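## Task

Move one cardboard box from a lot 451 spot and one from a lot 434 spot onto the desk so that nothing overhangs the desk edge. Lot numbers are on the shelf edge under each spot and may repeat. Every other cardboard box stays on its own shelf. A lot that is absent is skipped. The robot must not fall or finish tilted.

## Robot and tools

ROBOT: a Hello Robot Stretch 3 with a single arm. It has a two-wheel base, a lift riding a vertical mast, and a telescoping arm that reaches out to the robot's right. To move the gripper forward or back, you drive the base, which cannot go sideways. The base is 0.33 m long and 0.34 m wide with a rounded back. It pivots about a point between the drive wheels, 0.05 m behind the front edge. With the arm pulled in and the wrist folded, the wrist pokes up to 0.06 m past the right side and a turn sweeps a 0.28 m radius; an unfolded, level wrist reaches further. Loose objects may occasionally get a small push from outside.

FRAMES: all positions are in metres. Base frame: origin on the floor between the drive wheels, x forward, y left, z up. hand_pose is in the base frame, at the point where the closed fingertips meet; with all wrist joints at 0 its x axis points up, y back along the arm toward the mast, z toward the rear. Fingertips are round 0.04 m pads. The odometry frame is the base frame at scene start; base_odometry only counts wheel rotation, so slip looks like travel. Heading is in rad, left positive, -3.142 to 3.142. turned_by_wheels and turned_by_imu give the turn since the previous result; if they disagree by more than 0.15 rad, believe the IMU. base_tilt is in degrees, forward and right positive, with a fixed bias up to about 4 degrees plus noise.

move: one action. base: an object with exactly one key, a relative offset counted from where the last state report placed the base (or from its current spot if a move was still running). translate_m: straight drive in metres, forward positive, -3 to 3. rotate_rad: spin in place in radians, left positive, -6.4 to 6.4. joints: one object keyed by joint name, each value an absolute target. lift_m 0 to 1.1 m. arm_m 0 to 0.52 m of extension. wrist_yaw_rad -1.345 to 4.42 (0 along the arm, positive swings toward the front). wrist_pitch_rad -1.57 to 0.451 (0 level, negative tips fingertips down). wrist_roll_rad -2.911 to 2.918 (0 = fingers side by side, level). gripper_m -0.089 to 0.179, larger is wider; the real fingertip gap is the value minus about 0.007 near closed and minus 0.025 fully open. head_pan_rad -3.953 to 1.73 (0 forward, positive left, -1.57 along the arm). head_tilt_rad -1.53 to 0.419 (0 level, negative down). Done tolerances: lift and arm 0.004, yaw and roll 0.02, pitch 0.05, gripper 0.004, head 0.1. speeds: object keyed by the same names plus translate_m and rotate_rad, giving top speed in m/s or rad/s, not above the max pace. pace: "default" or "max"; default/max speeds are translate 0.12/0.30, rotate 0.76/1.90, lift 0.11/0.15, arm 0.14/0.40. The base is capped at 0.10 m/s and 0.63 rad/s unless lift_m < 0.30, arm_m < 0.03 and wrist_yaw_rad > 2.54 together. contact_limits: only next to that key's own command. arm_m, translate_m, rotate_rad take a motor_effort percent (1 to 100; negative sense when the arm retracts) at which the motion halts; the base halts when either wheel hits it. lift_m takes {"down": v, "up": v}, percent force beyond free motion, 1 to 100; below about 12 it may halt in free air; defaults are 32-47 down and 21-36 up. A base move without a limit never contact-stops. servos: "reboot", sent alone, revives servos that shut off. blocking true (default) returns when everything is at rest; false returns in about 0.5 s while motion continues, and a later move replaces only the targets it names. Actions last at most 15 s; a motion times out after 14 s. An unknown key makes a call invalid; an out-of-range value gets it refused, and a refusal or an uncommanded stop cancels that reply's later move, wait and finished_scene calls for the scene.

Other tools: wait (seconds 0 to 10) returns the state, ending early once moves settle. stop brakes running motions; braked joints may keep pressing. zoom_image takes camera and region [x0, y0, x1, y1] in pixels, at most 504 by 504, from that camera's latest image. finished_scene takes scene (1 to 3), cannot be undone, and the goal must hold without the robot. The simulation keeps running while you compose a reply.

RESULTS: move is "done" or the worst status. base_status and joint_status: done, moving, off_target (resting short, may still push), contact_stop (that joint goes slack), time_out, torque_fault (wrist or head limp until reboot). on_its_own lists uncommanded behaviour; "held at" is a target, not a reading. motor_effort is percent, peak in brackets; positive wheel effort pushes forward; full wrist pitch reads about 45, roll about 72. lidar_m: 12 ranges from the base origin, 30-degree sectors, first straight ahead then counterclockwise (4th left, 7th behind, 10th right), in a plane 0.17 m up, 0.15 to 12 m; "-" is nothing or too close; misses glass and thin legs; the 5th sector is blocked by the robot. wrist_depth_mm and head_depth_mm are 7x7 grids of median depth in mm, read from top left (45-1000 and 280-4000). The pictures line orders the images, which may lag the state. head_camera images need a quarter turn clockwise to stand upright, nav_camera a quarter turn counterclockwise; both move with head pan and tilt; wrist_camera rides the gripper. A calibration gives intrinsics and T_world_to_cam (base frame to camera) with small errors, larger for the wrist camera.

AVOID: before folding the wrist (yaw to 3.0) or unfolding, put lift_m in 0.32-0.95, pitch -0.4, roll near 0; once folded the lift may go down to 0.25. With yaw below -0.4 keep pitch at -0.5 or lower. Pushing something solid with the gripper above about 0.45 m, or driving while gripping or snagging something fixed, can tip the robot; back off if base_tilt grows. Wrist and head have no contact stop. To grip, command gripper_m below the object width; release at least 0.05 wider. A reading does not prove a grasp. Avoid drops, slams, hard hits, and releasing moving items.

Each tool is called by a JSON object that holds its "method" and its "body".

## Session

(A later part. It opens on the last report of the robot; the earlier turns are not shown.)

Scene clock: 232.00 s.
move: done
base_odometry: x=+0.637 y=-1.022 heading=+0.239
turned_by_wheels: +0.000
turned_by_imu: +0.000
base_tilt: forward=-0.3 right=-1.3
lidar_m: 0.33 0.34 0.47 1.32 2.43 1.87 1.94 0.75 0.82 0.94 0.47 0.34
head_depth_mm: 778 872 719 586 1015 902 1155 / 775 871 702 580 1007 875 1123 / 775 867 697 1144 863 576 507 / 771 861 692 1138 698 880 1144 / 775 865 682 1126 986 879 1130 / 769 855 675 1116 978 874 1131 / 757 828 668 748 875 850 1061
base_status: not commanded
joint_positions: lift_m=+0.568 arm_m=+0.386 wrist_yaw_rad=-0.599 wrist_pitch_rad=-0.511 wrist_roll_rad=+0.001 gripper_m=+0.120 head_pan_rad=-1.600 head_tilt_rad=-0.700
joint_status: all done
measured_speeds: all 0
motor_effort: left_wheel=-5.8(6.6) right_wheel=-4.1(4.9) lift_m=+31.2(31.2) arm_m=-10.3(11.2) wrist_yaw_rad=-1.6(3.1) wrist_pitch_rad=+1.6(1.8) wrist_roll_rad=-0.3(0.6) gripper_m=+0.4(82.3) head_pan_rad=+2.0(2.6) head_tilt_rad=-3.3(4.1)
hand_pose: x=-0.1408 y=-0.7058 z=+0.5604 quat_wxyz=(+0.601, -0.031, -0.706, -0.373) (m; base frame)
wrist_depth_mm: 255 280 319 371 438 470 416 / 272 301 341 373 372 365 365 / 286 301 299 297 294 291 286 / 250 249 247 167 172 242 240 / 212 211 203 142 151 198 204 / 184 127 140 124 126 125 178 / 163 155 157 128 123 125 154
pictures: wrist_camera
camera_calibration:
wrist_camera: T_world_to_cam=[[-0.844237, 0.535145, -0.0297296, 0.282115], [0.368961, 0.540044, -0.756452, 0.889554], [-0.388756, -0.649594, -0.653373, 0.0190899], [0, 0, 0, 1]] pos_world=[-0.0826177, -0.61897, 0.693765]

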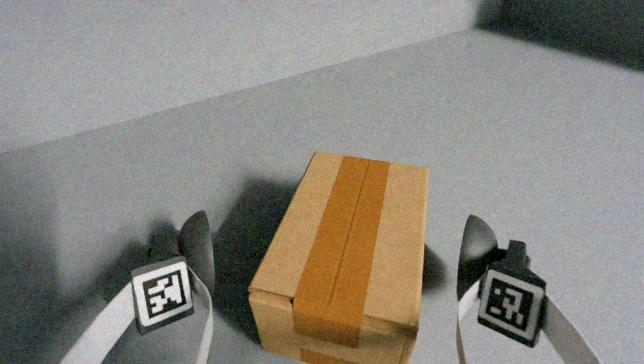

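{"method": "move", "body": {"cameras": ["wrist_camera"]}}

Scene clock: 264.53 s.
base_odometry: x=+0.637 y=-1.022 heading=+0.239
turned_by_wheels: +0.000
turned_by_imu: +0.000
base_tilt: forward=-0.2 right=-1.1
lidar_m: 0.33 0.34 0.47 1.32 2.43 1.88 1.94 0.76 0.82 0.94 0.47 0.34
head_depth_mm: 776 869 715 586 1013 904 1158 / 777 869 702 580 1009 878 1125 / 770 867 696 1141 867 578 507 / 774 863 691 1136 698 882 1143 / 772 861 681 1122 986 881 1136 / 770 855 673 1113 978 871 1121 / 758 831 669 753 873 848 1061
base_status: not commanded
joint_positions: lift_m=+0.568 arm_m=+0.386 wrist_yaw_rad=-0.599 wrist_pitch_rad=-0.511 wrist_roll_rad=+0.001 gripper_m=+0.120 head_pan_rad=-1.600 head_tilt_rad=-0.700
joint_status: all done
measured_speeds: all 0
motor_effort: left_wheel=-5.7(6.6) right_wheel=-4.2(4.9) lift_m=+28.7(31.2) arm_m=-9.6(11.2) wrist_yaw_rad=-1.8(3.1) wrist_pitch_rad=+1.5(1.8) wrist_roll_rad=-0.3(0.6) gripper_m=+0.4(82.3) head_pan_rad=+1.5(2.6) head_tilt_rad=-4.3(4.1)
hand_pose: x=-0.1408 y=-0.7058 z=+0.5604 quat_wxyz=(+0.601, -0.031, -0.706, -0.373) (m; base frame)
wrist_depth_mm: 254 280 318 367 437 467 412 / 271 302 341 375 371 367 362 / 285 301 300 296 293 292 286 / 251 248 246 167 171 241 239 / 212 211 203 142 151 199 204 / 184 126 140 124 126 125 177 / 164 155 157 128 123 125 154
pictures: wrist_camera
camera_calibration:
wrist_camera: T_world_to_cam=[[-0.844237, 0.535145, -0.0297297, 0.282115], [0.368963, 0.540047, -0.756449, 0.889554], [-0.388755, -0.649591, -0.653376, 0.019094], [0, 0, 0, 1]] pos_world=[-0.0826177, -0.61897, 0.693765]

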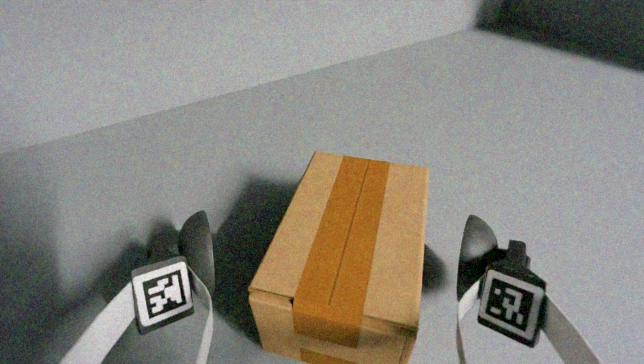

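{"method": "move", "body": {"joints": {"lift_m": 0.64, "gripper_m": 0.14}, "cameras": []}}

{"method": "move", "body": {"base": {"translate_m": 0.02}, "joints": {"wrist_yaw_rad": -0.82, "arm_m": 0.42}, "cameras": ["wrist_camera"]}}

Scene clock: 301.57 s.
move: done
base_odometry: x=+0.637 y=-1.022 heading=+0.239
turned_by_wheels: +0.000
turned_by_imu: +0.000
base_tilt: forward=-0.3 right=-1.3
lidar_m: 0.33 0.34 0.47 1.32 2.43 1.88 1.94 0.76 0.82 0.94 0.47 0.34
head_depth_mm: 777 870 717 585 1014 903 1157 / 777 867 705 580 1009 850 392 / 774 863 698 671 613 529 1122 / 772 865 690 652 653 886 1136 / 770 865 682 1127 985 880 1134 / 773 857 675 1111 976 874 1124 / 756 825 665 749 876 844 1067
base_status: not commanded
joint_positions: lift_m=+0.640 arm_m=+0.386 wrist_yaw_rad=-0.599 wrist_pitch_rad=-0.512 wrist_roll_rad=+0.001 gripper_m=+0.140 head_pan_rad=-1.600 head_tilt_rad=-0.700
joint_status: all done
measured_speeds: all 0
motor_effort: left_wheel=-6.2(6.3) right_wheel=-4.5(4.6) lift_m=+30.9(33.7) arm_m=-8.3(9.3) wrist_yaw_rad=-1.0(3.2) wrist_pitch_rad=+1.7(1.8) wrist_roll_rad=-0.4(0.6) gripper_m=+0.9(75.1) head_pan_rad=+2.0(2.3) head_tilt_rad=-5.6(6.2)
hand_pose: x=-0.1408 y=-0.7057 z=+0.6322 quat_wxyz=(+0.601, -0.031, -0.706, -0.373) (m; base frame)
wrist_depth_mm: 255 281 317 369 439 493 413 / 272 302 345 409 486 503 430 / 293 324 377 416 425 423 419 / 313 346 359 357 351 351 349 / 310 300 306 304 302 289 296 / 274 127 266 211 255 122 259 / 105 227 236 182 228 222 113
pictures: none
No camera images: "cameras" was empty.

Scene clock: 302.83 s.
move: done
base_odometry: x=+0.656 y=-1.017 heading=+0.239
turned_by_wheels: +0.000
turned_by_imu: +0.000
base_tilt: forward=-0.2 right=-1.1
lidar_m: 0.31 0.32 0.44 1.24 2.06 1.89 1.96 0.77 0.85 0.92 0.44 0.32
head_depth_mm: 777 871 717 585 1015 903 1156 / 777 872 701 579 1004 847 395 / 777 869 698 679 611 821 1126 / 773 865 690 667 695 883 1142 / 772 861 681 1130 985 882 1138 / 774 853 673 1036 976 870 1109 / 745 772 667 691 808 828 1000
base_status: done
joint_positions: lift_m=+0.640 arm_m=+0.420 wrist_yaw_rad=-0.817 wrist_pitch_rad=-0.512 wrist_roll_rad=+0.001 gripper_m=+0.140 head_pan_rad=-1.600 head_tilt_rad=-0.700
joint_status: all done
measured_speeds: all 0
motor_effort: left_wheel=+4.0(7.8) right_wheel=+7.2(10.9) lift_m=+28.4(31.4) arm_m=+12.4(14.4) wrist_yaw_rad=-2.8(6.7) wrist_pitch_rad=+1.7(1.8) wrist_roll_rad=-0.3(0.7) gripper_m=+0.1(1.1) head_pan_rad=+1.6(2.0) head_tilt_rad=-5.8(6.2)
hand_pose: x=-0.1758 y=-0.7097 z=+0.6322 quat_wxyz=(+0.556, -0.107, -0.699, -0.436) (m; base frame)
wrist_depth_mm: 242 275 330 406 520 457 394 / 256 293 356 452 533 484 413 / 270 315 384 431 428 422 412 / 287 336 359 357 353 350 348 / 299 299 304 303 302 289 298 / 275 128 265 207 263 123 260 / 105 226 235 184 226 221 113
pictures: wrist_camera
camera_calibration:
wrist_camera: T_world_to_cam=[[-0.708319, 0.705265, -0.0297564, 0.40149], [0.477579, 0.447753, -0.755934, 0.912162], [-0.51981, -0.549653, -0.653972, 0.0981708], [0, 0, 0, 1]] pos_world=[-0.100216, -0.63762, 0.765682]

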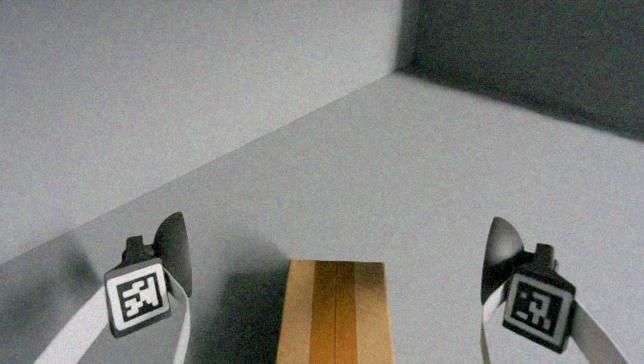

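{"method": "move", "body": {"joints": {"lift_m": 0.566}, "speeds": {"lift_m": 0.08}, "contact_limits": {"lift_m": {"down": 20}}, "cameras": []}}

{"method": "move", "body": {"joints": {"gripper_m": 0.03}, "cameras": ["wrist_camera"]}}

Scene clock: 314.87 s.
move: done
base_odometry: x=+0.656 y=-1.017 heading=+0.239
turned_by_wheels: +0.000
turned_by_imu: +0.000
base_tilt: forward=-0.2 right=-1.2
lidar_m: 0.31 0.32 0.44 1.24 2.35 1.89 1.96 0.77 0.85 0.92 0.44 0.32
head_depth_mm: 777 872 716 584 1016 901 1153 / 776 869 702 580 1009 898 1135 / 776 867 697 1136 743 578 507 / 769 866 688 1130 723 881 1139 / 774 859 683 1125 989 880 1129 / 770 852 673 1039 977 872 1107 / 747 771 665 690 808 832 996
base_status: not commanded
joint_positions: lift_m=+0.566 arm_m=+0.420 wrist_yaw_rad=-0.817 wrist_pitch_rad=-0.512 wrist_roll_rad=+0.001 gripper_m=+0.140 head_pan_rad=-1.600 head_tilt_rad=-0.700
joint_status: all done
measured_speeds: all 0
motor_effort: left_wheel=+4.3(4.7) right_wheel=+8.2(8.4) lift_m=+23.9(24.9) arm_m=+5.9(8.6) wrist_yaw_rad=-2.9(4.3) wrist_pitch_rad=+1.9(1.9) wrist_roll_rad=-0.4(0.7) gripper_m=+0.6(1.1) head_pan_rad=+1.5(1.9) head_tilt_rad=-5.1(6.5)
contact_limits: lift_m down 20 (down: maximum 72; up: maximum 65)
hand_pose: x=-0.1758 y=-0.7097 z=+0.5582 quat_wxyz=(+0.556, -0.107, -0.699, -0.436) (m; base frame)
wrist_depth_mm: 242 277 330 411 479 446 392 / 255 294 344 368 365 361 356 / 270 293 294 293 289 287 283 / 246 244 242 163 231 237 235 / 209 202 201 139 198 197 202 / 187 127 171 121 127 123 175 / 105 153 114 108 109 150 113
pictures: none
No camera images: "cameras" was empty.

Scene clock: 316.50 s.
move: done
base_odometry: x=+0.656 y=-1.017 heading=+0.239
turned_by_wheels: +0.000
turned_by_imu: +0.000
base_tilt: forward=-0.3 right=-1.2
lidar_m: 0.31 0.32 0.44 1.24 2.35 1.89 1.96 0.77 0.85 0.92 0.44 0.32
head_depth_mm: 781 872 718 585 1014 896 1151 / 780 868 701 580 1004 895 1131 / 773 859 697 1143 742 579 507 / 769 864 690 1135 722 885 1136 / 768 860 683 1128 985 879 1128 / 767 853 673 1043 974 874 1109 / 744 773 664 693 810 828 1004
base_status: not commanded
joint_positions: lift_m=+0.566 arm_m=+0.420 wrist_yaw_rad=-0.817 wrist_pitch_rad=-0.512 wrist_roll_rad=+0.001 gripper_m=+0.031 head_pan_rad=-1.600 head_tilt_rad=-0.700
joint_status: all done
measured_speeds: all 0
motor_effort: left_wheel=+4.2(4.5) right_wheel=+7.9(8.2) lift_m=+28.3(28.3) arm_m=+3.1(5.8) wrist_yaw_rad=-2.8(4.7) wrist_pitch_rad=+1.7(1.8) wrist_roll_rad=-0.5(0.6) gripper_m=-23.4(94.2) head_pan_rad=+1.0(1.7) head_tilt_rad=-5.6(6.5)
contact_limits: lift_m down 20 (down: maximum 72; up: maximum 65)
hand_pose: x=-0.1758 y=-0.7096 z=+0.5582 quat_wxyz=(+0.556, -0.108, -0.699, -0.436) (m; base frame)
wrist_depth_mm: 241 275 330 411 481 446 392 / 254 293 346 370 365 361 354 / 269 294 294 292 291 285 285 / 246 245 244 163 238 237 235 / 210 208 151 139 147 203 201 / 182 176 128 121 124 127 175 / 164 152 113 108 109 120 156
pictures: wrist_camera
camera_calibration:
wrist_camera: T_world_to_cam=[[-0.707881, 0.705705, -0.0297569, 0.399546], [0.47787, 0.447469, -0.755918, 0.856054], [-0.52014, -0.54932, -0.653989, 0.0499682], [0, 0, 0, 1]] pos_world=[-0.100261, -0.637571, 0.691675]

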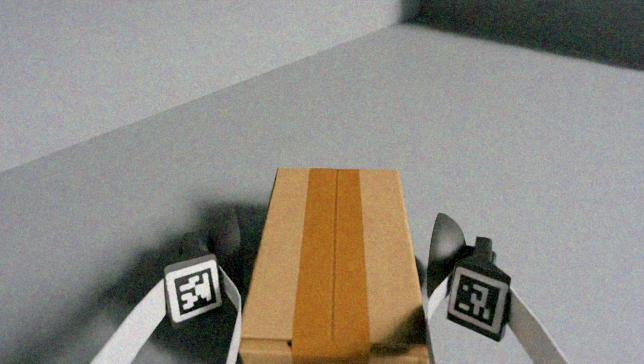

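{"method": "move", "body": {"joints": {"gripper_m": 0.038}, "cameras": []}}

{"method": "move", "body": {"joints": {"lift_m": 0.60}, "speeds": {"lift_m": 0.04}, "cameras": ["wrist_camera", "head_camera"]}}

Scene clock: 322.47 s.
move: done
base_odometry: x=+0.656 y=-1.017 heading=+0.239
turned_by_wheels: +0.000
turned_by_imu: +0.000
base_tilt: forward=-0.2 right=-1.2
lidar_m: 0.31 0.32 0.44 1.24 2.07 1.89 1.96 0.77 0.85 0.92 0.44 0.32
head_depth_mm: 778 870 719 585 1016 899 1158 / 778 869 703 581 1004 900 1133 / 775 866 697 1143 742 578 506 / 774 865 692 1129 722 881 1141 / 771 859 682 1124 987 877 1125 / 766 853 675 1041 981 874 1103 / 747 771 665 692 807 829 1002
base_status: not commanded
joint_positions: lift_m=+0.566 arm_m=+0.420 wrist_yaw_rad=-0.817 wrist_pitch_rad=-0.512 wrist_roll_rad=+0.001 gripper_m=+0.038 head_pan_rad=-1.600 head_tilt_rad=-0.700
joint_status: all done
measured_speeds: all 0
motor_effort: left_wheel=+4.7(4.7) right_wheel=+7.0(7.9) lift_m=+30.6(31.3) arm_m=-1.8(1.8) wrist_yaw_rad=-2.0(4.9) wrist_pitch_rad=+1.6(1.9) wrist_roll_rad=-0.3(0.6) gripper_m=-9.4(23.2) head_pan_rad=+1.0(1.6) head_tilt_rad=-5.0(5.8)
contact_limits: lift_m down 20 (down: maximum 72; up: maximum 65)
hand_pose: x=-0.1758 y=-0.7096 z=+0.5582 quat_wxyz=(+0.556, -0.108, -0.699, -0.436) (m; base frame)
wrist_depth_mm: 241 274 330 414 476 445 390 / 256 293 343 370 365 364 355 / 270 293 294 293 288 286 284 / 247 244 244 163 237 236 236 / 210 208 151 139 147 203 201 / 182 172 128 121 124 127 175 / 164 153 113 108 109 120 155
pictures: none
No camera images: "cameras" was empty.

Scene clock: 323.80 s.
move: done
base_odometry: x=+0.656 y=-1.017 heading=+0.239
turned_by_wheels: +0.000
turned_by_imu: +0.000
base_tilt: forward=-0.3 right=-1.1
lidar_m: 0.31 0.32 0.45 1.24 2.06 1.89 1.96 0.77 0.85 0.92 0.44 0.32
head_depth_mm: 782 869 714 586 1018 902 1159 / 775 871 702 581 1008 871 466 / 775 866 696 722 791 542 1119 / 774 860 690 715 703 883 1139 / 770 864 684 1123 982 879 1136 / 767 852 674 1037 976 874 1107 / 746 773 665 691 809 830 1000
base_status: not commanded
joint_positions: lift_m=+0.600 arm_m=+0.420 wrist_yaw_rad=-0.817 wrist_pitch_rad=-0.518 wrist_roll_rad=+0.001 gripper_m=+0.038 head_pan_rad=-1.600 head_tilt_rad=-0.700
joint_status: all done
measured_speeds: all 0
motor_effort: left_wheel=+4.2(5.0) right_wheel=+7.4(8.4) lift_m=+31.4(33.7) arm_m=-3.4(4.0) wrist_yaw_rad=-2.7(3.9) wrist_pitch_rad=+2.6(2.8) wrist_roll_rad=-0.4(0.6) gripper_m=-9.3(9.8) head_pan_rad=+1.0(1.6) head_tilt_rad=-5.2(6.1)
hand_pose: x=-0.1752 y=-0.7090 z=+0.5910 quat_wxyz=(+0.555, -0.106, -0.699, -0.438) (m; base frame)
wrist_depth_mm: 241 276 335 411 519 460 396 / 255 297 355 423 439 437 407 / 270 315 352 352 347 346 342 / 282 296 291 291 288 286 284 / 253 252 236 247 245 246 244 / 220 214 131 136 136 126 212 / 195 184 111 107 111 120 189
pictures: head_camera (sideways), wrist_camera
camera_calibration:
head_camera: T_world_to_cam=[[-0.0287131, 0.603761, -0.796648, 1.05199], [0.996623, -0.044044, -0.0693006, 0.0837395], [-0.0769286, -0.795947, -0.600458, 0.737459], [0, 0, 0, 1]] pos_world=[0.00348084, -0.0444859, 1.28668]
wrist_camera: T_world_to_cam=[[-0.707752, 0.705826, -0.0299492, 0.400771], [0.481026, 0.450424, -0.752152, 0.880711], [-0.517398, -0.546743, -0.658309, 0.07691], [0, 0, 0, 1]] pos_world=[-0.100205, -0.637518, 0.725062]

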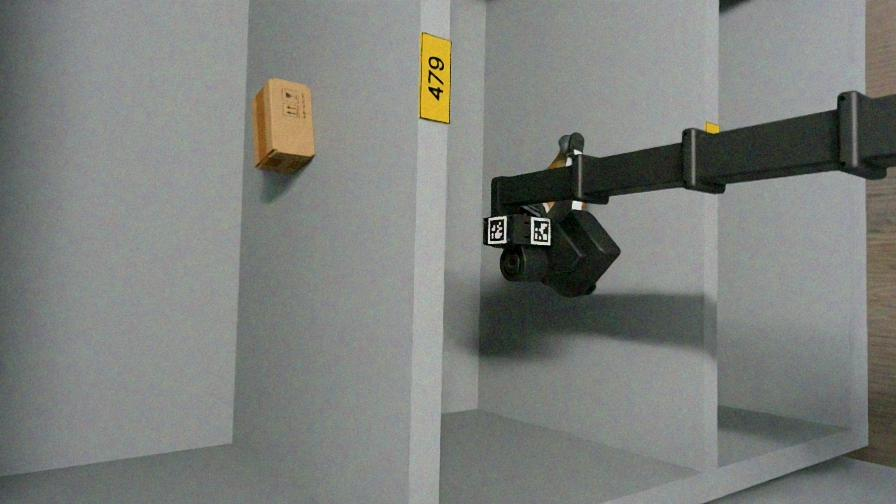

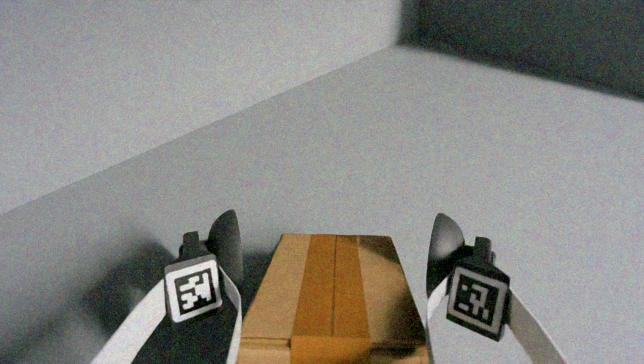

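{"method": "move", "body": {"joints": {"lift_m": 0.566}, "speeds": {"lift_m": 0.04}, "cameras": ["wrist_camera"]}}

{"method": "move", "body": {"joints": {"gripper_m": 0.12}, "cameras": ["wrist_camera"]}}

Scene clock: 383.13 s.
move: done
base_odometry: x=+0.656 y=-1.017 heading=+0.239
turned_by_wheels: +0.000
turned_by_imu: +0.000
base_tilt: forward=-0.4 right=-1.2
lidar_m: 0.31 0.32 0.45 1.24 2.06 1.89 1.96 0.77 0.85 0.92 0.44 0.32
head_depth_mm: 776 873 717 584 1012 900 1159 / 778 871 703 580 1005 894 1131 / 773 866 697 1137 741 578 506 / 773 868 690 1135 721 883 1139 / 771 862 681 1125 983 878 1132 / 769 852 674 1038 982 873 1104 / 745 772 665 693 808 832 1001
base_status: not commanded
joint_positions: lift_m=+0.566 arm_m=+0.420 wrist_yaw_rad=-0.817 wrist_pitch_rad=-0.511 wrist_roll_rad=+0.001 gripper_m=+0.038 head_pan_rad=-1.600 head_tilt_rad=-0.700
joint_status: all done
measured_speeds: all 0
motor_effort: left_wheel=+4.4(4.6) right_wheel=+6.8(8.2) lift_m=+21.9(29.1) arm_m=-10.9(10.9) wrist_yaw_rad=-2.5(4.4) wrist_pitch_rad=+1.5(2.9) wrist_roll_rad=-0.3(0.7) gripper_m=-9.5(9.7) head_pan_rad=+0.8(1.5) head_tilt_rad=-5.5(6.2)
hand_pose: x=-0.1759 y=-0.7097 z=+0.5584 quat_wxyz=(+0.557, -0.108, -0.699, -0.436) (m; base frame)
wrist_depth_mm: 243 276 330 407 476 449 391 / 254 293 346 373 368 361 359 / 271 294 296 293 290 287 284 / 248 246 244 164 240 237 237 / 210 209 152 139 147 203 201 / 183 177 129 122 124 126 176 / 165 153 113 108 110 120 156
pictures: wrist_camera
camera_calibration:
wrist_camera: T_world_to_cam=[[-0.707898, 0.705689, -0.0297265, 0.399515], [0.477381, 0.447009, -0.756498, 0.856193], [-0.520564, -0.549715, -0.65332, 0.049264], [0, 0, 0, 1]] pos_world=[-0.10027, -0.637578, 0.69177]

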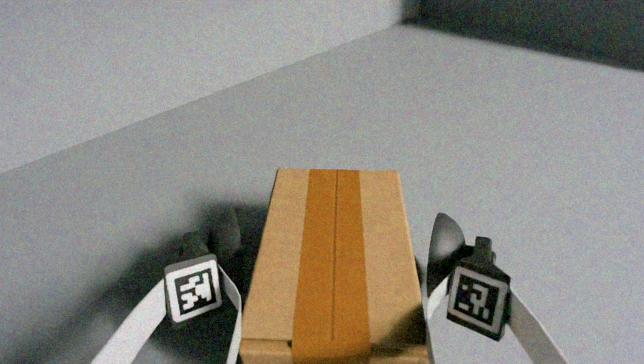

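Scene clock: 384.47 s.
move: done
base_odometry: x=+0.656 y=-1.017 heading=+0.239
turned_by_wheels: +0.000
turned_by_imu: +0.000
base_tilt: forward=-0.4 right=-1.3
lidar_m: 0.31 0.32 0.45 1.24 2.06 1.90 1.96 0.77 0.85 0.92 0.44 0.32
head_depth_mm: 781 871 715 586 1013 901 1161 / 779 869 702 579 1005 896 1128 / 776 868 695 1140 742 578 505 / 771 865 688 1133 720 886 1137 / 770 865 681 1122 984 874 1128 / 771 852 674 1038 978 871 1106 / 747 773 668 692 807 830 999
base_status: not commanded
joint_positions: lift_m=+0.566 arm_m=+0.420 wrist_yaw_rad=-0.817 wrist_pitch_rad=-0.511 wrist_roll_rad=+0.001 gripper_m=+0.120 head_pan_rad=-1.600 head_tilt_rad=-0.700
joint_status: all done
measured_speeds: all 0
motor_effort: left_wheel=+3.9(4.8) right_wheel=+7.5(8.0) lift_m=+25.4(25.4) arm_m=-12.6(12.6) wrist_yaw_rad=-2.8(3.7) wrist_pitch_rad=+1.7(1.7) wrist_roll_rad=-0.4(0.6) gripper_m=+0.0(79.1) head_pan_rad=+0.7(1.2) head_tilt_rad=-5.1(5.8)
hand_pose: x=-0.1759 y=-0.7097 z=+0.5584 quat_wxyz=(+0.556, -0.108, -0.699, -0.436) (m; base frame)
wrist_depth_mm: 241 275 329 406 476 446 388 / 256 294 343 370 367 360 357 / 271 293 295 293 289 286 283 / 247 245 244 165 239 237 235 / 209 209 155 139 198 196 201 / 182 127 133 122 124 125 175 / 161 153 111 108 109 125 152
pictures: wrist_camera
camera_calibration:
wrist_camera: T_world_to_cam=[[-0.707895, 0.705691, -0.029731, 0.39952], [0.477446, 0.447069, -0.756422, 0.856174], [-0.520508, -0.549662, -0.653408, 0.0493573], [0, 0, 0, 1]] pos_world=[-0.100268, -0.637577, 0.691758]

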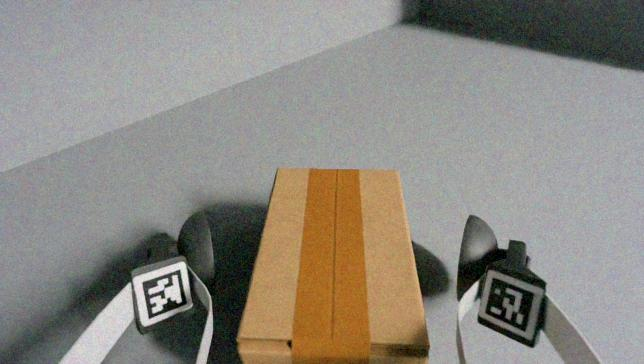

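{"method": "move", "body": {"base": {"translate_m": -0.007}, "joints": {"arm_m": 0.427}, "cameras": []}}

{"method": "move", "body": {"joints": {"gripper_m": 0.032}, "cameras": []}}

{"method": "move", "body": {"joints": {"lift_m": 0.60}, "speeds": {"lift_m": 0.04}, "cameras": ["wrist_camera"]}}

Scene clock: 418.97 s.
move: done
base_odometry: x=+0.650 y=-1.019 heading=+0.239
turned_by_wheels: +0.000
turned_by_imu: +0.000
base_tilt: forward=-0.4 right=-1.1
lidar_m: 0.32 0.33 0.45 1.27 2.44 1.89 1.95 0.77 0.84 0.94 0.45 0.33
head_depth_mm: 781 874 717 585 1017 900 1158 / 777 868 702 580 1005 898 1126 / 775 869 697 1136 810 580 504 / 773 864 692 1126 727 884 1141 / 770 866 681 1126 984 877 1132 / 770 849 675 1071 977 869 1126 / 746 793 665 709 835 846 1028
base_status: done
joint_positions: lift_m=+0.566 arm_m=+0.427 wrist_yaw_rad=-0.818 wrist_pitch_rad=-0.512 wrist_roll_rad=+0.001 gripper_m=+0.120 head_pan_rad=-1.600 head_tilt_rad=-0.700
joint_status: all done
measured_speeds: all 0
motor_effort: left_wheel=-6.5(9.3) right_wheel=-6.1(9.0) lift_m=+29.0(31.1) arm_m=+12.4(14.5) wrist_yaw_rad=-3.1(4.1) wrist_pitch_rad=+1.6(1.8) wrist_roll_rad=-0.4(0.7) gripper_m=+0.3(1.1) head_pan_rad=+0.4(0.9) head_tilt_rad=-4.9(5.8)
hand_pose: x=-0.1759 y=-0.7166 z=+0.5583 quat_wxyz=(+0.556, -0.108, -0.699, -0.436) (m; base frame)
wrist_depth_mm: 236 270 322 398 468 441 385 / 248 286 339 371 366 362 355 / 265 289 295 293 288 285 285 / 246 245 243 240 240 237 235 / 209 208 160 139 198 197 202 / 182 127 134 121 124 125 175 / 160 153 110 107 109 125 152
pictures: none
No camera images: "cameras" was empty.

Scene clock: 420.37 s.
move: done
base_odometry: x=+0.650 y=-1.019 heading=+0.239
turned_by_wheels: +0.000
turned_by_imu: +0.000
base_tilt: forward=-0.2 right=-1.3
lidar_m: 0.32 0.33 0.45 1.27 2.43 1.89 1.96 0.76 0.84 0.94 0.45 0.33
head_depth_mm: 780 871 716 585 1012 905 1155 / 775 871 702 581 1008 897 1129 / 776 867 699 1143 812 580 505 / 772 863 693 1129 726 886 1140 / 769 864 682 1120 984 881 1127 / 771 852 673 1068 985 870 1127 / 744 798 666 713 829 843 1023
base_status: not commanded
joint_positions: lift_m=+0.566 arm_m=+0.427 wrist_yaw_rad=-0.818 wrist_pitch_rad=-0.512 wrist_roll_rad=+0.001 gripper_m=+0.033 head_pan_rad=-1.600 head_tilt_rad=-0.700
joint_status: all done
measured_speeds: all 0
motor_effort: left_wheel=-6.2(6.7) right_wheel=-5.2(6.4) lift_m=+24.6(28.9) arm_m=+10.0(12.5) wrist_yaw_rad=-1.8(3.6) wrist_pitch_rad=+1.7(1.8) wrist_roll_rad=-0.5(0.7) gripper_m=-22.8(95.7) head_pan_rad=+0.7(1.2) head_tilt_rad=-4.7(5.7)
hand_pose: x=-0.1759 y=-0.7166 z=+0.5583 quat_wxyz=(+0.556, -0.108, -0.699, -0.436) (m; base frame)
wrist_depth_mm: 236 270 322 400 471 443 385 / 248 288 336 371 367 363 355 / 263 286 296 292 290 287 284 / 248 245 244 240 239 237 235 / 210 208 152 139 147 203 202 / 181 176 129 121 124 127 175 / 165 152 111 107 109 120 156
pictures: none
No camera images: "cameras" was empty.

Scene clock: 421.70 s.
move: done
base_odometry: x=+0.650 y=-1.019 heading=+0.239
turned_by_wheels: +0.000
turned_by_imu: +0.000
base_tilt: forward=-0.3 right=-1.2
lidar_m: 0.32 0.33 0.45 1.27 2.44 1.89 1.95 0.76 0.84 0.94 0.45 0.33
head_depth_mm: 780 871 715 584 1015 904 1159 / 776 868 703 580 1010 872 466 / 771 865 695 732 797 541 1104 / 775 862 691 715 718 886 1142 / 770 861 681 1123 981 880 1139 / 770 852 675 1074 979 873 1129 / 745 795 662 711 830 844 1024
base_status: not commanded
joint_positions: lift_m=+0.600 arm_m=+0.427 wrist_yaw_rad=-0.818 wrist_pitch_rad=-0.519 wrist_roll_rad=+0.001 gripper_m=+0.036 head_pan_rad=-1.600 head_tilt_rad=-0.700
joint_status: all done
measured_speeds: all 0
motor_effort: left_wheel=-6.3(6.8) right_wheel=-6.3(6.6) lift_m=+31.1(34.2) arm_m=+6.6(9.9) wrist_yaw_rad=-3.1(3.5) wrist_pitch_rad=+2.9(3.1) wrist_roll_rad=-0.7(0.7) gripper_m=-9.8(23.0) head_pan_rad=+0.3(0.8) head_tilt_rad=-5.6(5.6)
hand_pose: x=-0.1752 y=-0.7159 z=+0.5908 quat_wxyz=(+0.555, -0.105, -0.699, -0.438) (m; base frame)
wrist_depth_mm: 236 270 324 402 514 450 385 / 250 287 349 418 438 432 398 / 263 307 344 350 347 342 342 / 278 294 294 291 288 284 282 / 253 251 158 163 161 244 241 / 219 214 130 130 130 127 212 / 195 184 112 108 111 122 189
pictures: wrist_camera
camera_calibration:
wrist_camera: T_world_to_cam=[[-0.707439, 0.706138, -0.0299844, 0.405924], [0.481789, 0.450768, -0.751457, 0.883564], [-0.517116, -0.546056, -0.6591, 0.0740655], [0, 0, 0, 1]] pos_world=[-0.100225, -0.644477, 0.724948]

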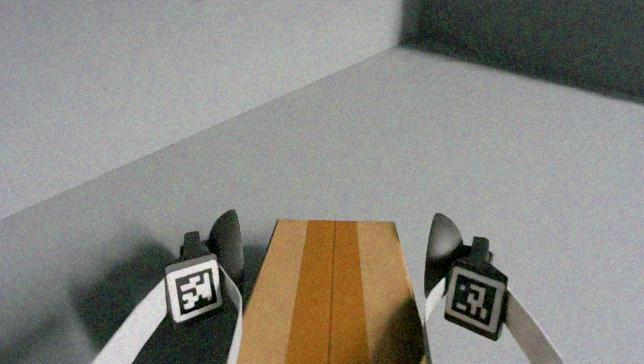

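{"method": "move", "body": {"joints": {"lift_m": 0.66}, "speeds": {"lift_m": 0.06}, "cameras": []}}

{"method": "move", "body": {"joints": {"arm_m": 0.0}, "speeds": {"arm_m": 0.12}, "cameras": ["wrist_camera", "nav_camera"]}}

Scene clock: 442.00 s.
move: done
base_odometry: x=+0.650 y=-1.019 heading=+0.239
turned_by_wheels: +0.000
turned_by_imu: +0.000
base_tilt: forward=-0.3 right=-1.1
lidar_m: 0.32 0.33 0.46 1.27 2.44 1.89 1.95 0.76 0.84 0.94 0.45 0.33
head_depth_mm: 777 874 713 585 1012 902 1151 / 773 869 700 581 1004 828 379 / 775 866 696 643 584 825 1125 / 774 865 689 659 910 885 1139 / 770 861 682 1127 984 881 1131 / 769 854 673 1069 977 870 1130 / 745 794 663 709 828 841 1023
base_status: not commanded
joint_positions: lift_m=+0.660 arm_m=+0.427 wrist_yaw_rad=-0.818 wrist_pitch_rad=-0.519 wrist_roll_rad=+0.001 gripper_m=+0.036 head_pan_rad=-1.600 head_tilt_rad=-0.700
joint_status: all done
measured_speeds: all 0
motor_effort: left_wheel=-6.6(6.8) right_wheel=-6.1(7.0) lift_m=+29.3(33.9) arm_m=-3.1(3.2) wrist_yaw_rad=-1.4(3.5) wrist_pitch_rad=+3.0(3.1) wrist_roll_rad=-0.3(0.6) gripper_m=-9.8(10.2) head_pan_rad=+0.2(0.6) head_tilt_rad=-4.5(5.3)
hand_pose: x=-0.1752 y=-0.7158 z=+0.6507 quat_wxyz=(+0.555, -0.105, -0.699, -0.439) (m; base frame)
wrist_depth_mm: 236 271 326 402 511 452 388 / 249 287 348 443 546 483 406 / 264 308 379 449 459 450 421 / 282 331 375 384 381 378 373 / 302 331 158 164 161 323 321 / 289 283 130 130 129 127 279 / 264 244 112 108 111 122 247
pictures: none
No camera images: "cameras" was empty.

Scene clock: 446.70 s.
move: done
base_odometry: x=+0.650 y=-1.019 heading=+0.239
turned_by_wheels: +0.000
turned_by_imu: +0.000
base_tilt: forward=-0.3 right=-1.0
lidar_m: 0.32 0.33 0.46 1.27 2.43 1.89 1.95 0.76 0.84 0.94 0.45 0.33
head_depth_mm: 778 870 718 584 1017 903 1151 / 776 867 702 581 1007 898 588 / 777 868 696 1142 1002 887 538 / 773 863 693 1136 999 884 1132 / 776 862 681 1122 992 873 1137 / 769 854 674 1071 977 870 1126 / 744 794 663 712 829 843 1025
base_status: not commanded
joint_positions: lift_m=+0.660 arm_m=+0.001 wrist_yaw_rad=-0.818 wrist_pitch_rad=-0.519 wrist_roll_rad=+0.001 gripper_m=+0.036 head_pan_rad=-1.600 head_tilt_rad=-0.700
joint_status: all done
measured_speeds: all 0
motor_effort: left_wheel=-6.0(6.8) right_wheel=-5.6(6.8) lift_m=+26.1(29.4) arm_m=-13.0(14.8) wrist_yaw_rad=-2.6(4.3) wrist_pitch_rad=+2.9(3.2) wrist_roll_rad=-0.2(0.8) gripper_m=-9.5(10.2) head_pan_rad=+0.3(0.9) head_tilt_rad=-4.1(5.7)
hand_pose: x=-0.1751 y=-0.2894 z=+0.6507 quat_wxyz=(+0.555, -0.105, -0.699, -0.439) (m; base frame)
wrist_depth_mm: 549 - 764 689 566 833 - / 579 606 597 594 584 - - / 485 481 470 484 698 - - / 399 391 404 885 811 - - / 336 341 154 164 156 - - / 301 124 130 130 130 127 905 / - - 112 108 111 122 793
pictures: nav_camera (sideways), wrist_camera
camera_calibration:
nav_camera: T_world_to_cam=[[-0.00113073, -0.624012, 0.781414, -0.973503], [-0.999919, 0.0105816, 0.0070032, 0.0471619], [-0.0126387, -0.781343, -0.623974, 0.765315], [0, 0, 0, 1]] pos_world=[0.0557299, -0.0100026, 1.23792]
wrist_camera: T_world_to_cam=[[-0.707433, 0.706144, -0.0299934, 0.106616], [0.48194, 0.450909, -0.751275, 0.736312], [-0.516984, -0.545932, -0.659307, 0.34665], [0, 0, 0, 1]] pos_world=[-0.100222, -0.218049, 0.78492]

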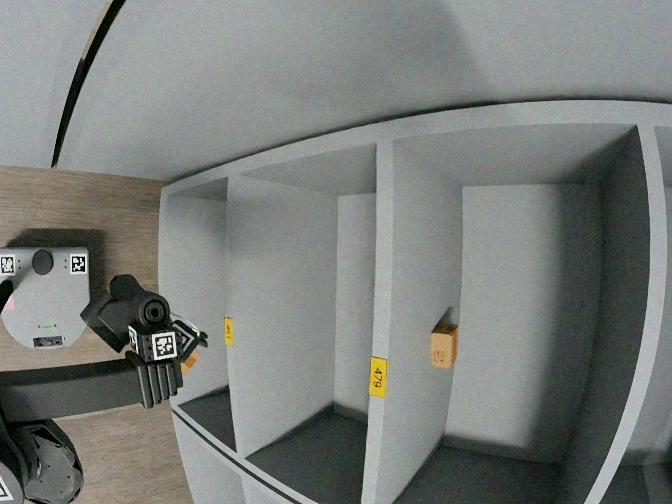

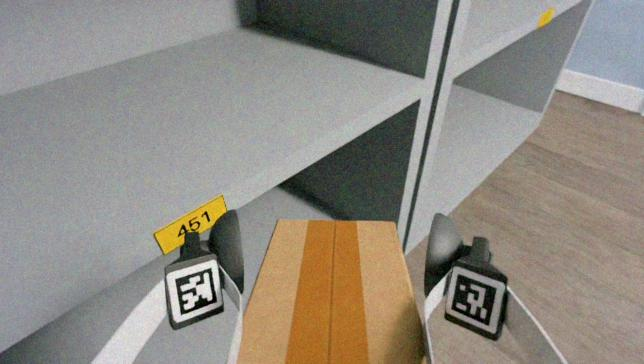

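{"method": "move", "body": {"base": {"translate_m": -0.3}, "joints": {"head_pan_rad": -2.9, "head_tilt_rad": -0.45}, "cameras": ["nav_camera"]}}

{"method": "move", "body": {"joints": {"wrist_yaw_rad": 1.57}, "speeds": {"wrist_yaw_rad": 0.6}, "cameras": ["wrist_camera"]}}

Scene clock: 464.47 s.
move: done
base_odometry: x=+0.358 y=-1.090 heading=+0.238
turned_by_wheels: +0.000
turned_by_imu: +0.000
base_tilt: forward=-0.2 right=-1.2
lidar_m: 0.62 0.64 0.88 2.46 2.23 1.66 1.66 1.32 0.57 0.94 0.77 0.64
head_depth_mm: 1352 1442 1546 1675 1801 1754 1400 / 1379 1472 1595 1703 1856 1730 1389 / 1426 1528 1633 1767 1915 1726 1383 / 1474 1577 1687 1817 1988 1709 1367 / 1491 1603 1720 1860 1986 1652 1372 / 1099 1194 1278 1425 1389 1589 1338 / 1099 1232 1300 1440 1305 1072 1287
base_status: done
joint_positions: lift_m=+0.660 arm_m=+0.001 wrist_yaw_rad=-0.818 wrist_pitch_rad=-0.519 wrist_roll_rad=+0.001 gripper_m=+0.036 head_pan_rad=-2.900 head_tilt_rad=-0.450
joint_status: all done
measured_speeds: all 0
motor_effort: left_wheel=-8.5(12.2) right_wheel=-2.2(13.1) lift_m=+30.1(30.6) arm_m=-12.5(13.4) wrist_yaw_rad=-2.8(3.6) wrist_pitch_rad=+3.0(3.1) wrist_roll_rad=-0.3(0.7) gripper_m=-9.7(10.1) head_pan_rad=+3.6(5.9) head_tilt_rad=+4.0(6.7)
hand_pose: x=-0.1751 y=-0.2894 z=+0.6507 quat_wxyz=(+0.555, -0.105, -0.699, -0.439) (m; base frame)
wrist_depth_mm: 547 537 360 371 785 827 - / 583 578 411 407 614 - - / 484 480 454 460 - - - / 397 392 405 509 - - - / 335 345 157 164 152 - - / 300 125 130 130 130 127 914 / - - 112 108 111 122 793
pictures: nav_camera (sideways)
camera_calibration:
nav_camera: T_world_to_cam=[[-0.394909, -0.114703, 0.911532, -1.14078], [-0.254605, 0.966978, 0.0113758, 0.0369198], [-0.882736, -0.227588, -0.411072, 0.493618], [0, 0, 0, 1]] pos_world=[-0.00536828, -0.0542094, 1.24235]

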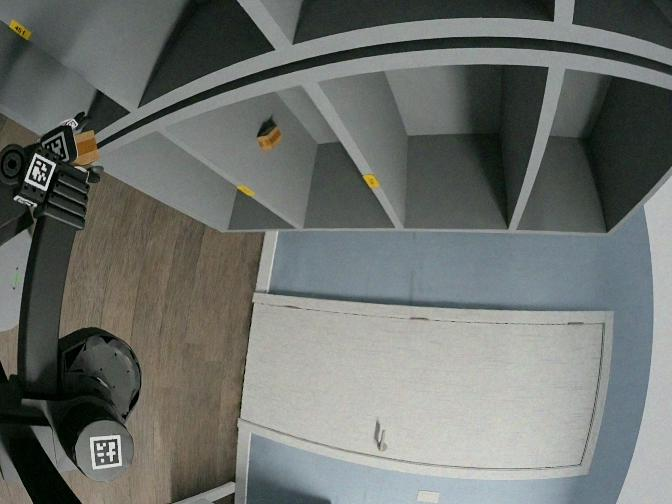

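Scene clock: 468.97 s.
move: done
base_odometry: x=+0.358 y=-1.090 heading=+0.238
turned_by_wheels: +0.000
turned_by_imu: +0.000
base_tilt: forward=-0.3 right=-1.2
lidar_m: 0.62 0.64 0.88 2.47 2.24 1.65 1.66 1.32 0.57 0.94 0.77 0.64
head_depth_mm: 1354 1451 1554 1658 1807 1749 1408 / 1384 1484 1584 1711 1860 1736 1402 / 1413 1544 1639 1762 1922 1727 1383 / 1480 1584 1700 1843 1996 1723 1374 / 1486 1590 1719 1859 1984 1648 1366 / 1098 1197 1264 1417 1386 1580 1327 / 1108 1236 1315 1444 1323 1068 1274
base_status: not commanded
joint_positions: lift_m=+0.660 arm_m=+0.001 wrist_yaw_rad=+1.567 wrist_pitch_rad=-0.519 wrist_roll_rad=+0.001 gripper_m=+0.036 head_pan_rad=-2.900 head_tilt_rad=-0.450
joint_status: all done
measured_speeds: all 0
motor_effort: left_wheel=-8.4(9.0) right_wheel=-2.2(3.1) lift_m=+31.8(32.4) arm_m=-12.5(12.8) wrist_yaw_rad=+2.8(5.5) wrist_pitch_rad=+3.0(3.2) wrist_roll_rad=-0.4(0.7) gripper_m=-9.4(10.3) head_pan_rad=+3.0(4.3) head_tilt_rad=+3.5(4.5)
hand_pose: x=+0.1892 y=-0.1465 z=+0.6507 quat_wxyz=(+0.612, +0.611, -0.356, +0.353) (m; base frame)
wrist_depth_mm: 535 529 528 519 506 501 482 / 593 588 589 567 561 562 500 / 671 660 653 652 625 622 486 / 773 751 743 731 716 684 598 / 884 854 154 165 158 726 687 / 923 124 130 130 130 122 - / 839 793 112 108 111 119 -
pictures: wrist_camera
camera_calibration:
wrist_camera: T_world_to_cam=[[0.0294033, -0.999118, -0.0299829, -0.125801], [-0.659981, 0.00312252, -0.751275, 0.646726], [0.750706, 0.0418781, -0.659307, 0.459304], [0, 0, 0, 1]] pos_world=[0.0857237, -0.146944, 0.78492]

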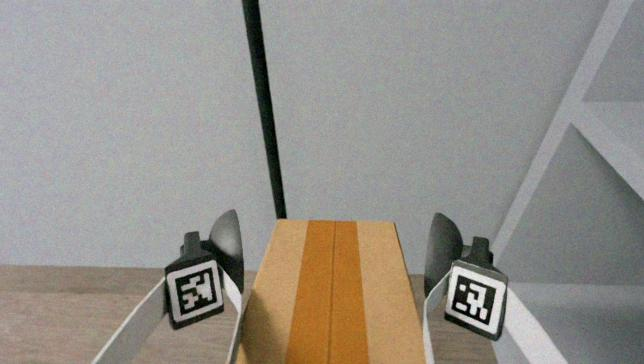

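{"method": "move", "body": {"joints": {"head_pan_rad": -3.85, "head_tilt_rad": -0.5}, "cameras": ["nav_camera", "head_camera"]}}

Scene clock: 474.93 s.
move: done
base_odometry: x=+0.358 y=-1.090 heading=+0.238
turned_by_wheels: +0.000
turned_by_imu: +0.000
base_tilt: forward=-0.3 right=-1.2
lidar_m: 0.62 0.64 0.88 2.48 2.36 1.65 1.66 1.32 0.57 0.94 0.77 0.64
head_depth_mm: - - - - - - - / 2327 2565 2529 2003 - - - / 2097 2341 2387 2219 2154 1638 1332 / 1917 2077 2187 1861 2000 1635 1328 / 1750 1901 2008 2273 2113 1623 1320 / 1625 1741 1883 2047 2103 1618 1318 / 1516 1620 1721 1841 1938 1613 1314
base_status: not commanded
joint_positions: lift_m=+0.660 arm_m=+0.001 wrist_yaw_rad=+1.567 wrist_pitch_rad=-0.519 wrist_roll_rad=+0.001 gripper_m=+0.036 head_pan_rad=-3.871 head_tilt_rad=-0.497
joint_status: all done
measured_speeds: all 0
motor_effort: left_wheel=-8.8(9.1) right_wheel=-1.7(3.0) lift_m=+32.0(32.0) arm_m=-11.1(12.3) wrist_yaw_rad=+2.1(3.5) wrist_pitch_rad=+3.1(3.1) wrist_roll_rad=-0.3(0.8) gripper_m=-9.6(10.4) head_pan_rad=+0.8(6.0) head_tilt_rad=-4.5(8.0)
hand_pose: x=+0.1892 y=-0.1465 z=+0.6507 quat_wxyz=(+0.612, +0.611, -0.356, +0.353) (m; base frame)
wrist_depth_mm: 536 530 524 517 512 508 481 / 597 585 578 572 565 553 491 / 667 659 649 636 637 619 490 / 752 757 749 740 723 691 606 / 883 863 154 165 158 720 697 / 924 124 130 130 130 122 - / 850 789 112 108 111 119 -
pictures: head_camera (sideways), nav_camera (sideways)
camera_calibration:
head_camera: T_world_to_cam=[[0.351201, -0.252029, -0.901742, 1.18672], [-0.68635, -0.724374, -0.064856, 0.0882371], [-0.636853, 0.641688, -0.427381, 0.515683], [0, 0, 0, 1]] pos_world=[-0.0278016, 0.032097, 1.29623]
nav_camera: T_world_to_cam=[[-0.349407, 0.289656, 0.891075, -1.11437], [0.654051, 0.756376, 0.0105953, 0.0323937], [-0.670919, 0.58651, -0.453733, 0.547839], [0, 0, 0, 1]] pos_world=[-0.0429991, -0.0230325, 1.24121]

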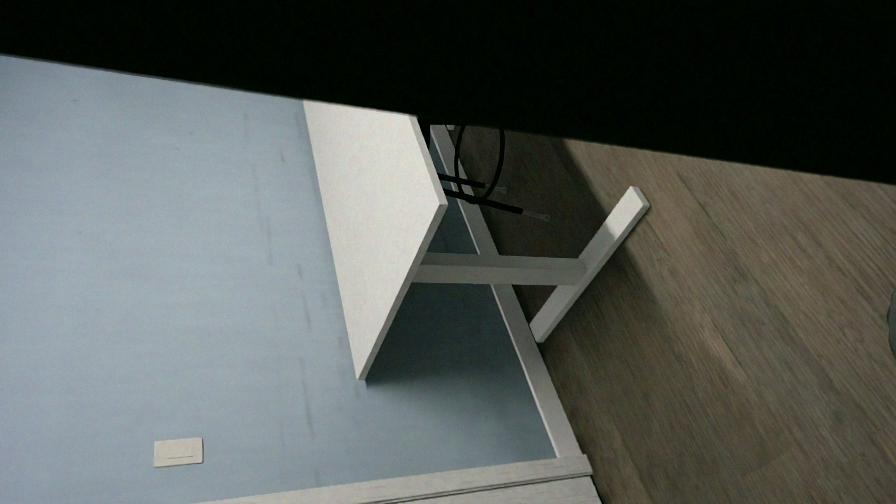

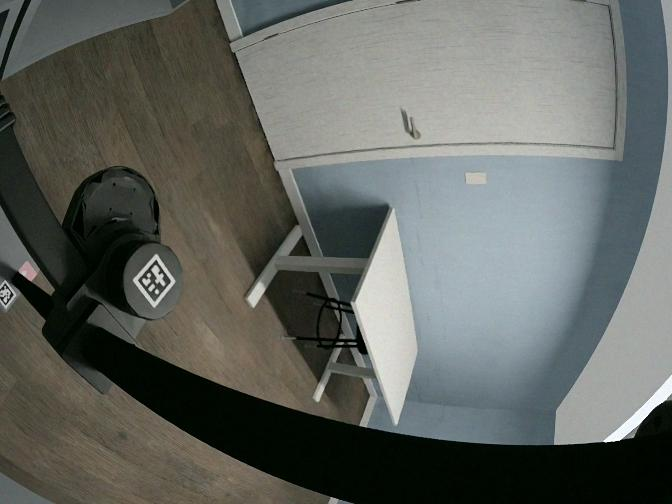

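{"method": "move", "body": {"base": {"rotate_rad": -1.222}, "joints": {"head_pan_rad": -3.3, "head_tilt_rad": -0.5, "lift_m": 0.8}, "cameras": ["nav_camera"]}}

Scene clock: 517.30 s.
move: done
base_odometry: x=+0.358 y=-1.090 heading=-0.983
turned_by_wheels: -1.222
turned_by_imu: -1.204
base_tilt: forward=-0.3 right=-1.1
lidar_m: 0.94 0.68 0.62 0.62 0.76 1.52 2.66 1.66 1.66 1.32 0.56 0.71
head_depth_mm: 3160 3378 3698 3110 2188 1720 - / 3254 3481 3763 3122 2140 1654 - / 3264 3536 3836 3100 2154 1643 301 / 3363 3656 3861 3039 2108 1627 299 / 3413 3696 3980 3035 2104 1616 300 / 3450 3623 3850 2975 2105 1610 1316 / 2906 3077 2266 2749 2080 1602 1311
base_status: done
joint_positions: lift_m=+0.800 arm_m=+0.001 wrist_yaw_rad=+1.567 wrist_pitch_rad=-0.519 wrist_roll_rad=+0.001 gripper_m=+0.036 head_pan_rad=-3.299 head_tilt_rad=-0.500
joint_status: all done
measured_speeds: all 0
motor_effort: left_wheel=+8.0(11.9) right_wheel=-9.7(14.2) lift_m=+29.0(33.8) arm_m=-12.4(13.3) wrist_yaw_rad=+0.8(3.2) wrist_pitch_rad=+3.1(3.2) wrist_roll_rad=-0.3(0.8) gripper_m=-9.6(10.1) head_pan_rad=-3.1(4.8) head_tilt_rad=-4.3(7.3)
hand_pose: x=+0.1892 y=-0.1464 z=+0.7907 quat_wxyz=(+0.612, +0.611, -0.356, +0.353) (m; base frame)
wrist_depth_mm: 609 709 - - - - 527 / 648 730 896 880 844 - 519 / 699 734 742 738 716 710 481 / 734 824 655 598 603 593 441 / 757 911 157 164 156 505 415 / 786 124 131 130 130 127 453 / 792 928 112 108 108 122 508
pictures: nav_camera (sideways)
camera_calibration:
nav_camera: T_world_to_cam=[[-0.453307, 0.0546666, 0.889677, -1.11191], [0.140093, 0.990082, 0.0105438, 0.035596], [-0.880277, 0.129417, -0.456469, 0.552677], [0, 0, 0, 1]] pos_world=[-0.0225139, -0.0459844, 1.24114]

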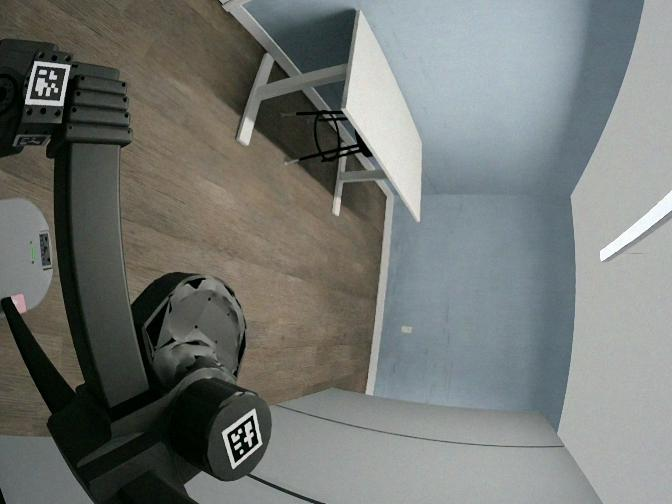

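{"method": "move", "body": {"base": {"translate_m": -0.75}, "cameras": []}}

{"method": "move", "body": {"base": {"translate_m": -0.64}, "joints": {"head_pan_rad": -1.9, "head_tilt_rad": -0.6}, "cameras": ["nav_camera", "wrist_camera"]}}

Scene clock: 532.70 s.
move: done
base_odometry: x=-0.058 y=-0.466 heading=-0.983
turned_by_wheels: +0.000
turned_by_imu: +0.000
base_tilt: forward=-0.3 right=-1.2
lidar_m: 1.44 0.97 0.88 0.89 1.09 2.19 1.91 1.05 1.05 1.40 1.53 1.19
head_depth_mm: 2573 2756 3016 3084 2177 1718 - / 2622 2834 3111 3117 2178 1663 - / 2672 2903 3105 3080 2148 1643 301 / 2725 2932 3175 3083 2144 1637 299 / 2793 2988 3328 3044 2107 1628 299 / 2823 3021 3241 2682 2090 1609 1303 / 2479 2568 2591 1490 2067 1597 1315
base_status: done
joint_positions: lift_m=+0.800 arm_m=+0.001 wrist_yaw_rad=+1.567 wrist_pitch_rad=-0.519 wrist_roll_rad=+0.001 gripper_m=+0.036 head_pan_rad=-3.300 head_tilt_rad=-0.500
joint_status: not commanded
measured_speeds: all 0
motor_effort: left_wheel=-5.6(11.4) right_wheel=-5.0(14.7) lift_m=+24.5(26.8) arm_m=-4.5(10.7) wrist_yaw_rad=+1.7(3.6) wrist_pitch_rad=+3.2(3.2) wrist_roll_rad=-0.2(0.8) gripper_m=-9.6(10.3) head_pan_rad=-3.4(3.8) head_tilt_rad=-1.7(3.8)
hand_pose: x=+0.1892 y=-0.1464 z=+0.7907 quat_wxyz=(+0.612, +0.611, -0.356, +0.353) (m; base frame)
wrist_depth_mm: 904 - - - - - - / 901 - - - - - 992 / 969 - - - - - - / 990 - - - - - - / - - 157 164 157 - - / - 124 130 130 130 127 - / 981 935 112 108 111 122 938
pictures: none
No camera images: "cameras" was empty.

Scene clock: 540.20 s.
move: done
base_odometry: x=-0.413 y=+0.067 heading=-0.983
turned_by_wheels: +0.000
turned_by_imu: -0.001
base_tilt: forward=-0.3 right=-1.2
lidar_m: 1.80 1.22 1.11 1.12 1.37 2.51 1.29 0.60 0.82 0.75 1.45 1.78
head_depth_mm: 970 1062 1180 1146 849 675 1183 / 973 1071 1181 1137 841 671 1047 / 972 1071 1195 1124 838 667 1273 / 977 1075 1203 1116 830 663 1275 / 985 1073 1196 1108 825 660 322 / 987 1083 1203 1091 817 657 1235 / 987 1086 1206 1361 815 650 1238
base_status: done
joint_positions: lift_m=+0.800 arm_m=+0.001 wrist_yaw_rad=+1.567 wrist_pitch_rad=-0.519 wrist_roll_rad=+0.001 gripper_m=+0.036 head_pan_rad=-1.900 head_tilt_rad=-0.600
joint_status: all done
measured_speeds: all 0
motor_effort: left_wheel=-5.9(11.1) right_wheel=-5.6(14.9) lift_m=+25.5(25.7) arm_m=-0.3(5.6) wrist_yaw_rad=+2.1(3.3) wrist_pitch_rad=+3.1(3.2) wrist_roll_rad=-0.3(0.8) gripper_m=-9.4(10.3) head_pan_rad=-3.2(6.0) head_tilt_rad=-3.3(7.2)
hand_pose: x=+0.1892 y=-0.1464 z=+0.7907 quat_wxyz=(+0.612, +0.611, -0.356, +0.353) (m; base frame)
wrist_depth_mm: - - - - - - - / - - - - - - - / - - - - - - - / - - - - - - - / - - 157 165 157 - - / - 124 131 130 130 127 - / 989 940 112 108 111 122 928
pictures: nav_camera (sideways), wrist_camera
camera_calibration:
nav_camera: T_world_to_cam=[[-0.159348, -0.51913, 0.83971, -1.04854], [-0.951851, 0.306434, 0.00881673, 0.0445066], [-0.261892, -0.797874, -0.542964, 0.661446], [0, 0, 0, 1]] pos_world=[0.0485091, -0.0302153, 1.23922]
wrist_camera: T_world_to_cam=[[0.0297552, -0.999107, -0.029993, -0.121584], [-0.660089, 0.00289167, -0.751182, 0.751781], [0.750598, 0.0421496, -0.659414, 0.551744], [0, 0, 0, 1]] pos_world=[0.0857223, -0.146905, 0.924905]

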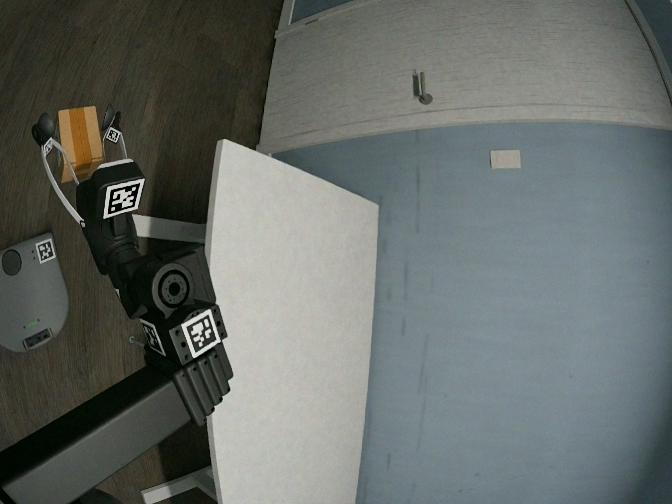

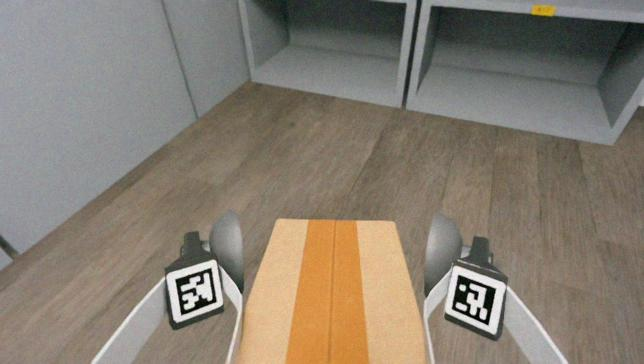

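{"method": "move", "body": {"base": {"rotate_rad": -0.378}, "joints": {"lift_m": 0.86, "head_pan_rad": -1.57, "head_tilt_rad": -0.7}, "cameras": ["head_camera", "nav_camera"]}}

Scene clock: 548.90 s.
move: done
base_odometry: x=-0.413 y=+0.067 heading=-1.361
turned_by_wheels: -0.378
turned_by_imu: -0.372
base_tilt: forward=-0.4 right=-1.3
lidar_m: 1.78 1.59 1.16 1.11 1.15 1.57 2.51 1.29 0.60 0.75 1.22 1.64
head_depth_mm: 981 1104 1226 981 761 658 - / 978 1092 1206 968 757 655 - / 976 1098 1204 959 751 648 - / 980 1101 1202 951 748 647 - / 982 1095 1198 942 743 1267 1205 / 976 1095 1196 935 738 1264 1222 / 979 1098 1249 1010 733 1276 1240
base_status: done
joint_positions: lift_m=+0.860 arm_m=+0.001 wrist_yaw_rad=+1.567 wrist_pitch_rad=-0.519 wrist_roll_rad=+0.001 gripper_m=+0.036 head_pan_rad=-1.567 head_tilt_rad=-0.701
joint_status: all done
measured_speeds: all 0
motor_effort: left_wheel=+8.5(12.1) right_wheel=-10.5(13.9) lift_m=+27.3(34.6) arm_m=+2.5(2.8) wrist_yaw_rad=+2.1(3.3) wrist_pitch_rad=+3.0(3.2) wrist_roll_rad=-0.3(0.6) gripper_m=-9.8(10.3) head_pan_rad=+1.0(6.5) head_tilt_rad=-4.5(9.6)
hand_pose: x=+0.1891 y=-0.1464 z=+0.8507 quat_wxyz=(+0.612, +0.611, -0.356, +0.353) (m; base frame)
wrist_depth_mm: - - - - - - - / - - - - - - - / - - - - - - - / - - - - - - - / - - 156 165 158 - - / - 124 130 130 130 127 - / - 974 112 108 111 123 998
pictures: head_camera (sideways), nav_camera (sideways)
camera_calibration:
head_camera: T_world_to_cam=[[-0.0486267, 0.603512, -0.79587, 1.0511], [0.997533, -0.0110401, -0.0693199, 0.083759], [-0.0506218, -0.797278, -0.601486, 0.738636], [0, 0, 0, 1]] pos_world=[0.00495031, -0.0445284, 1.28662]
nav_camera: T_world_to_cam=[[0.0194676, -0.624716, 0.780609, -0.972579], [-0.999724, -0.0224329, 0.00697928, 0.0471918], [0.0131512, -0.780529, -0.624981, 0.766468], [0, 0, 0, 1]] pos_world=[0.0560327, -0.00827674, 1.2379]

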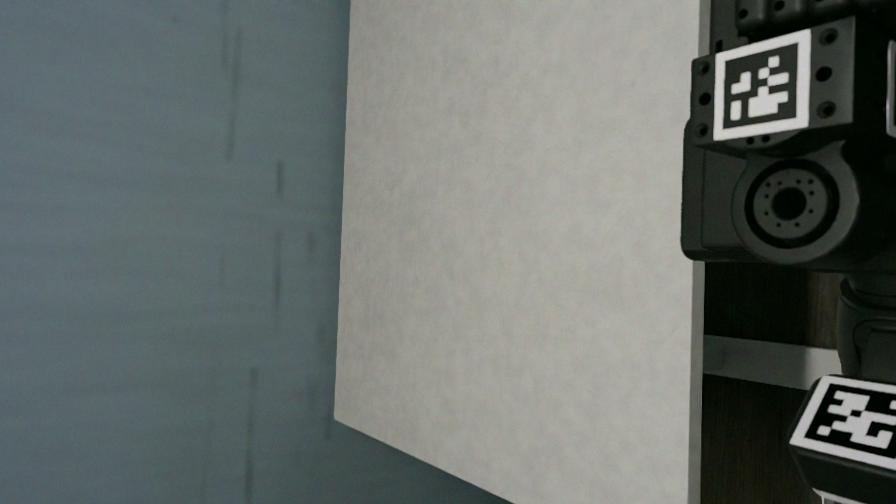

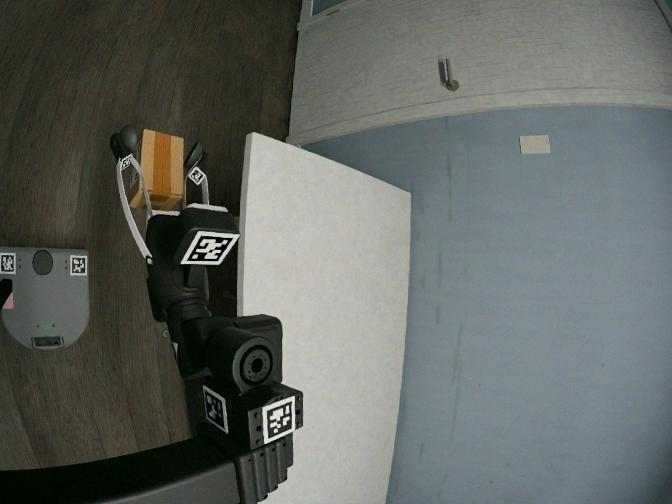

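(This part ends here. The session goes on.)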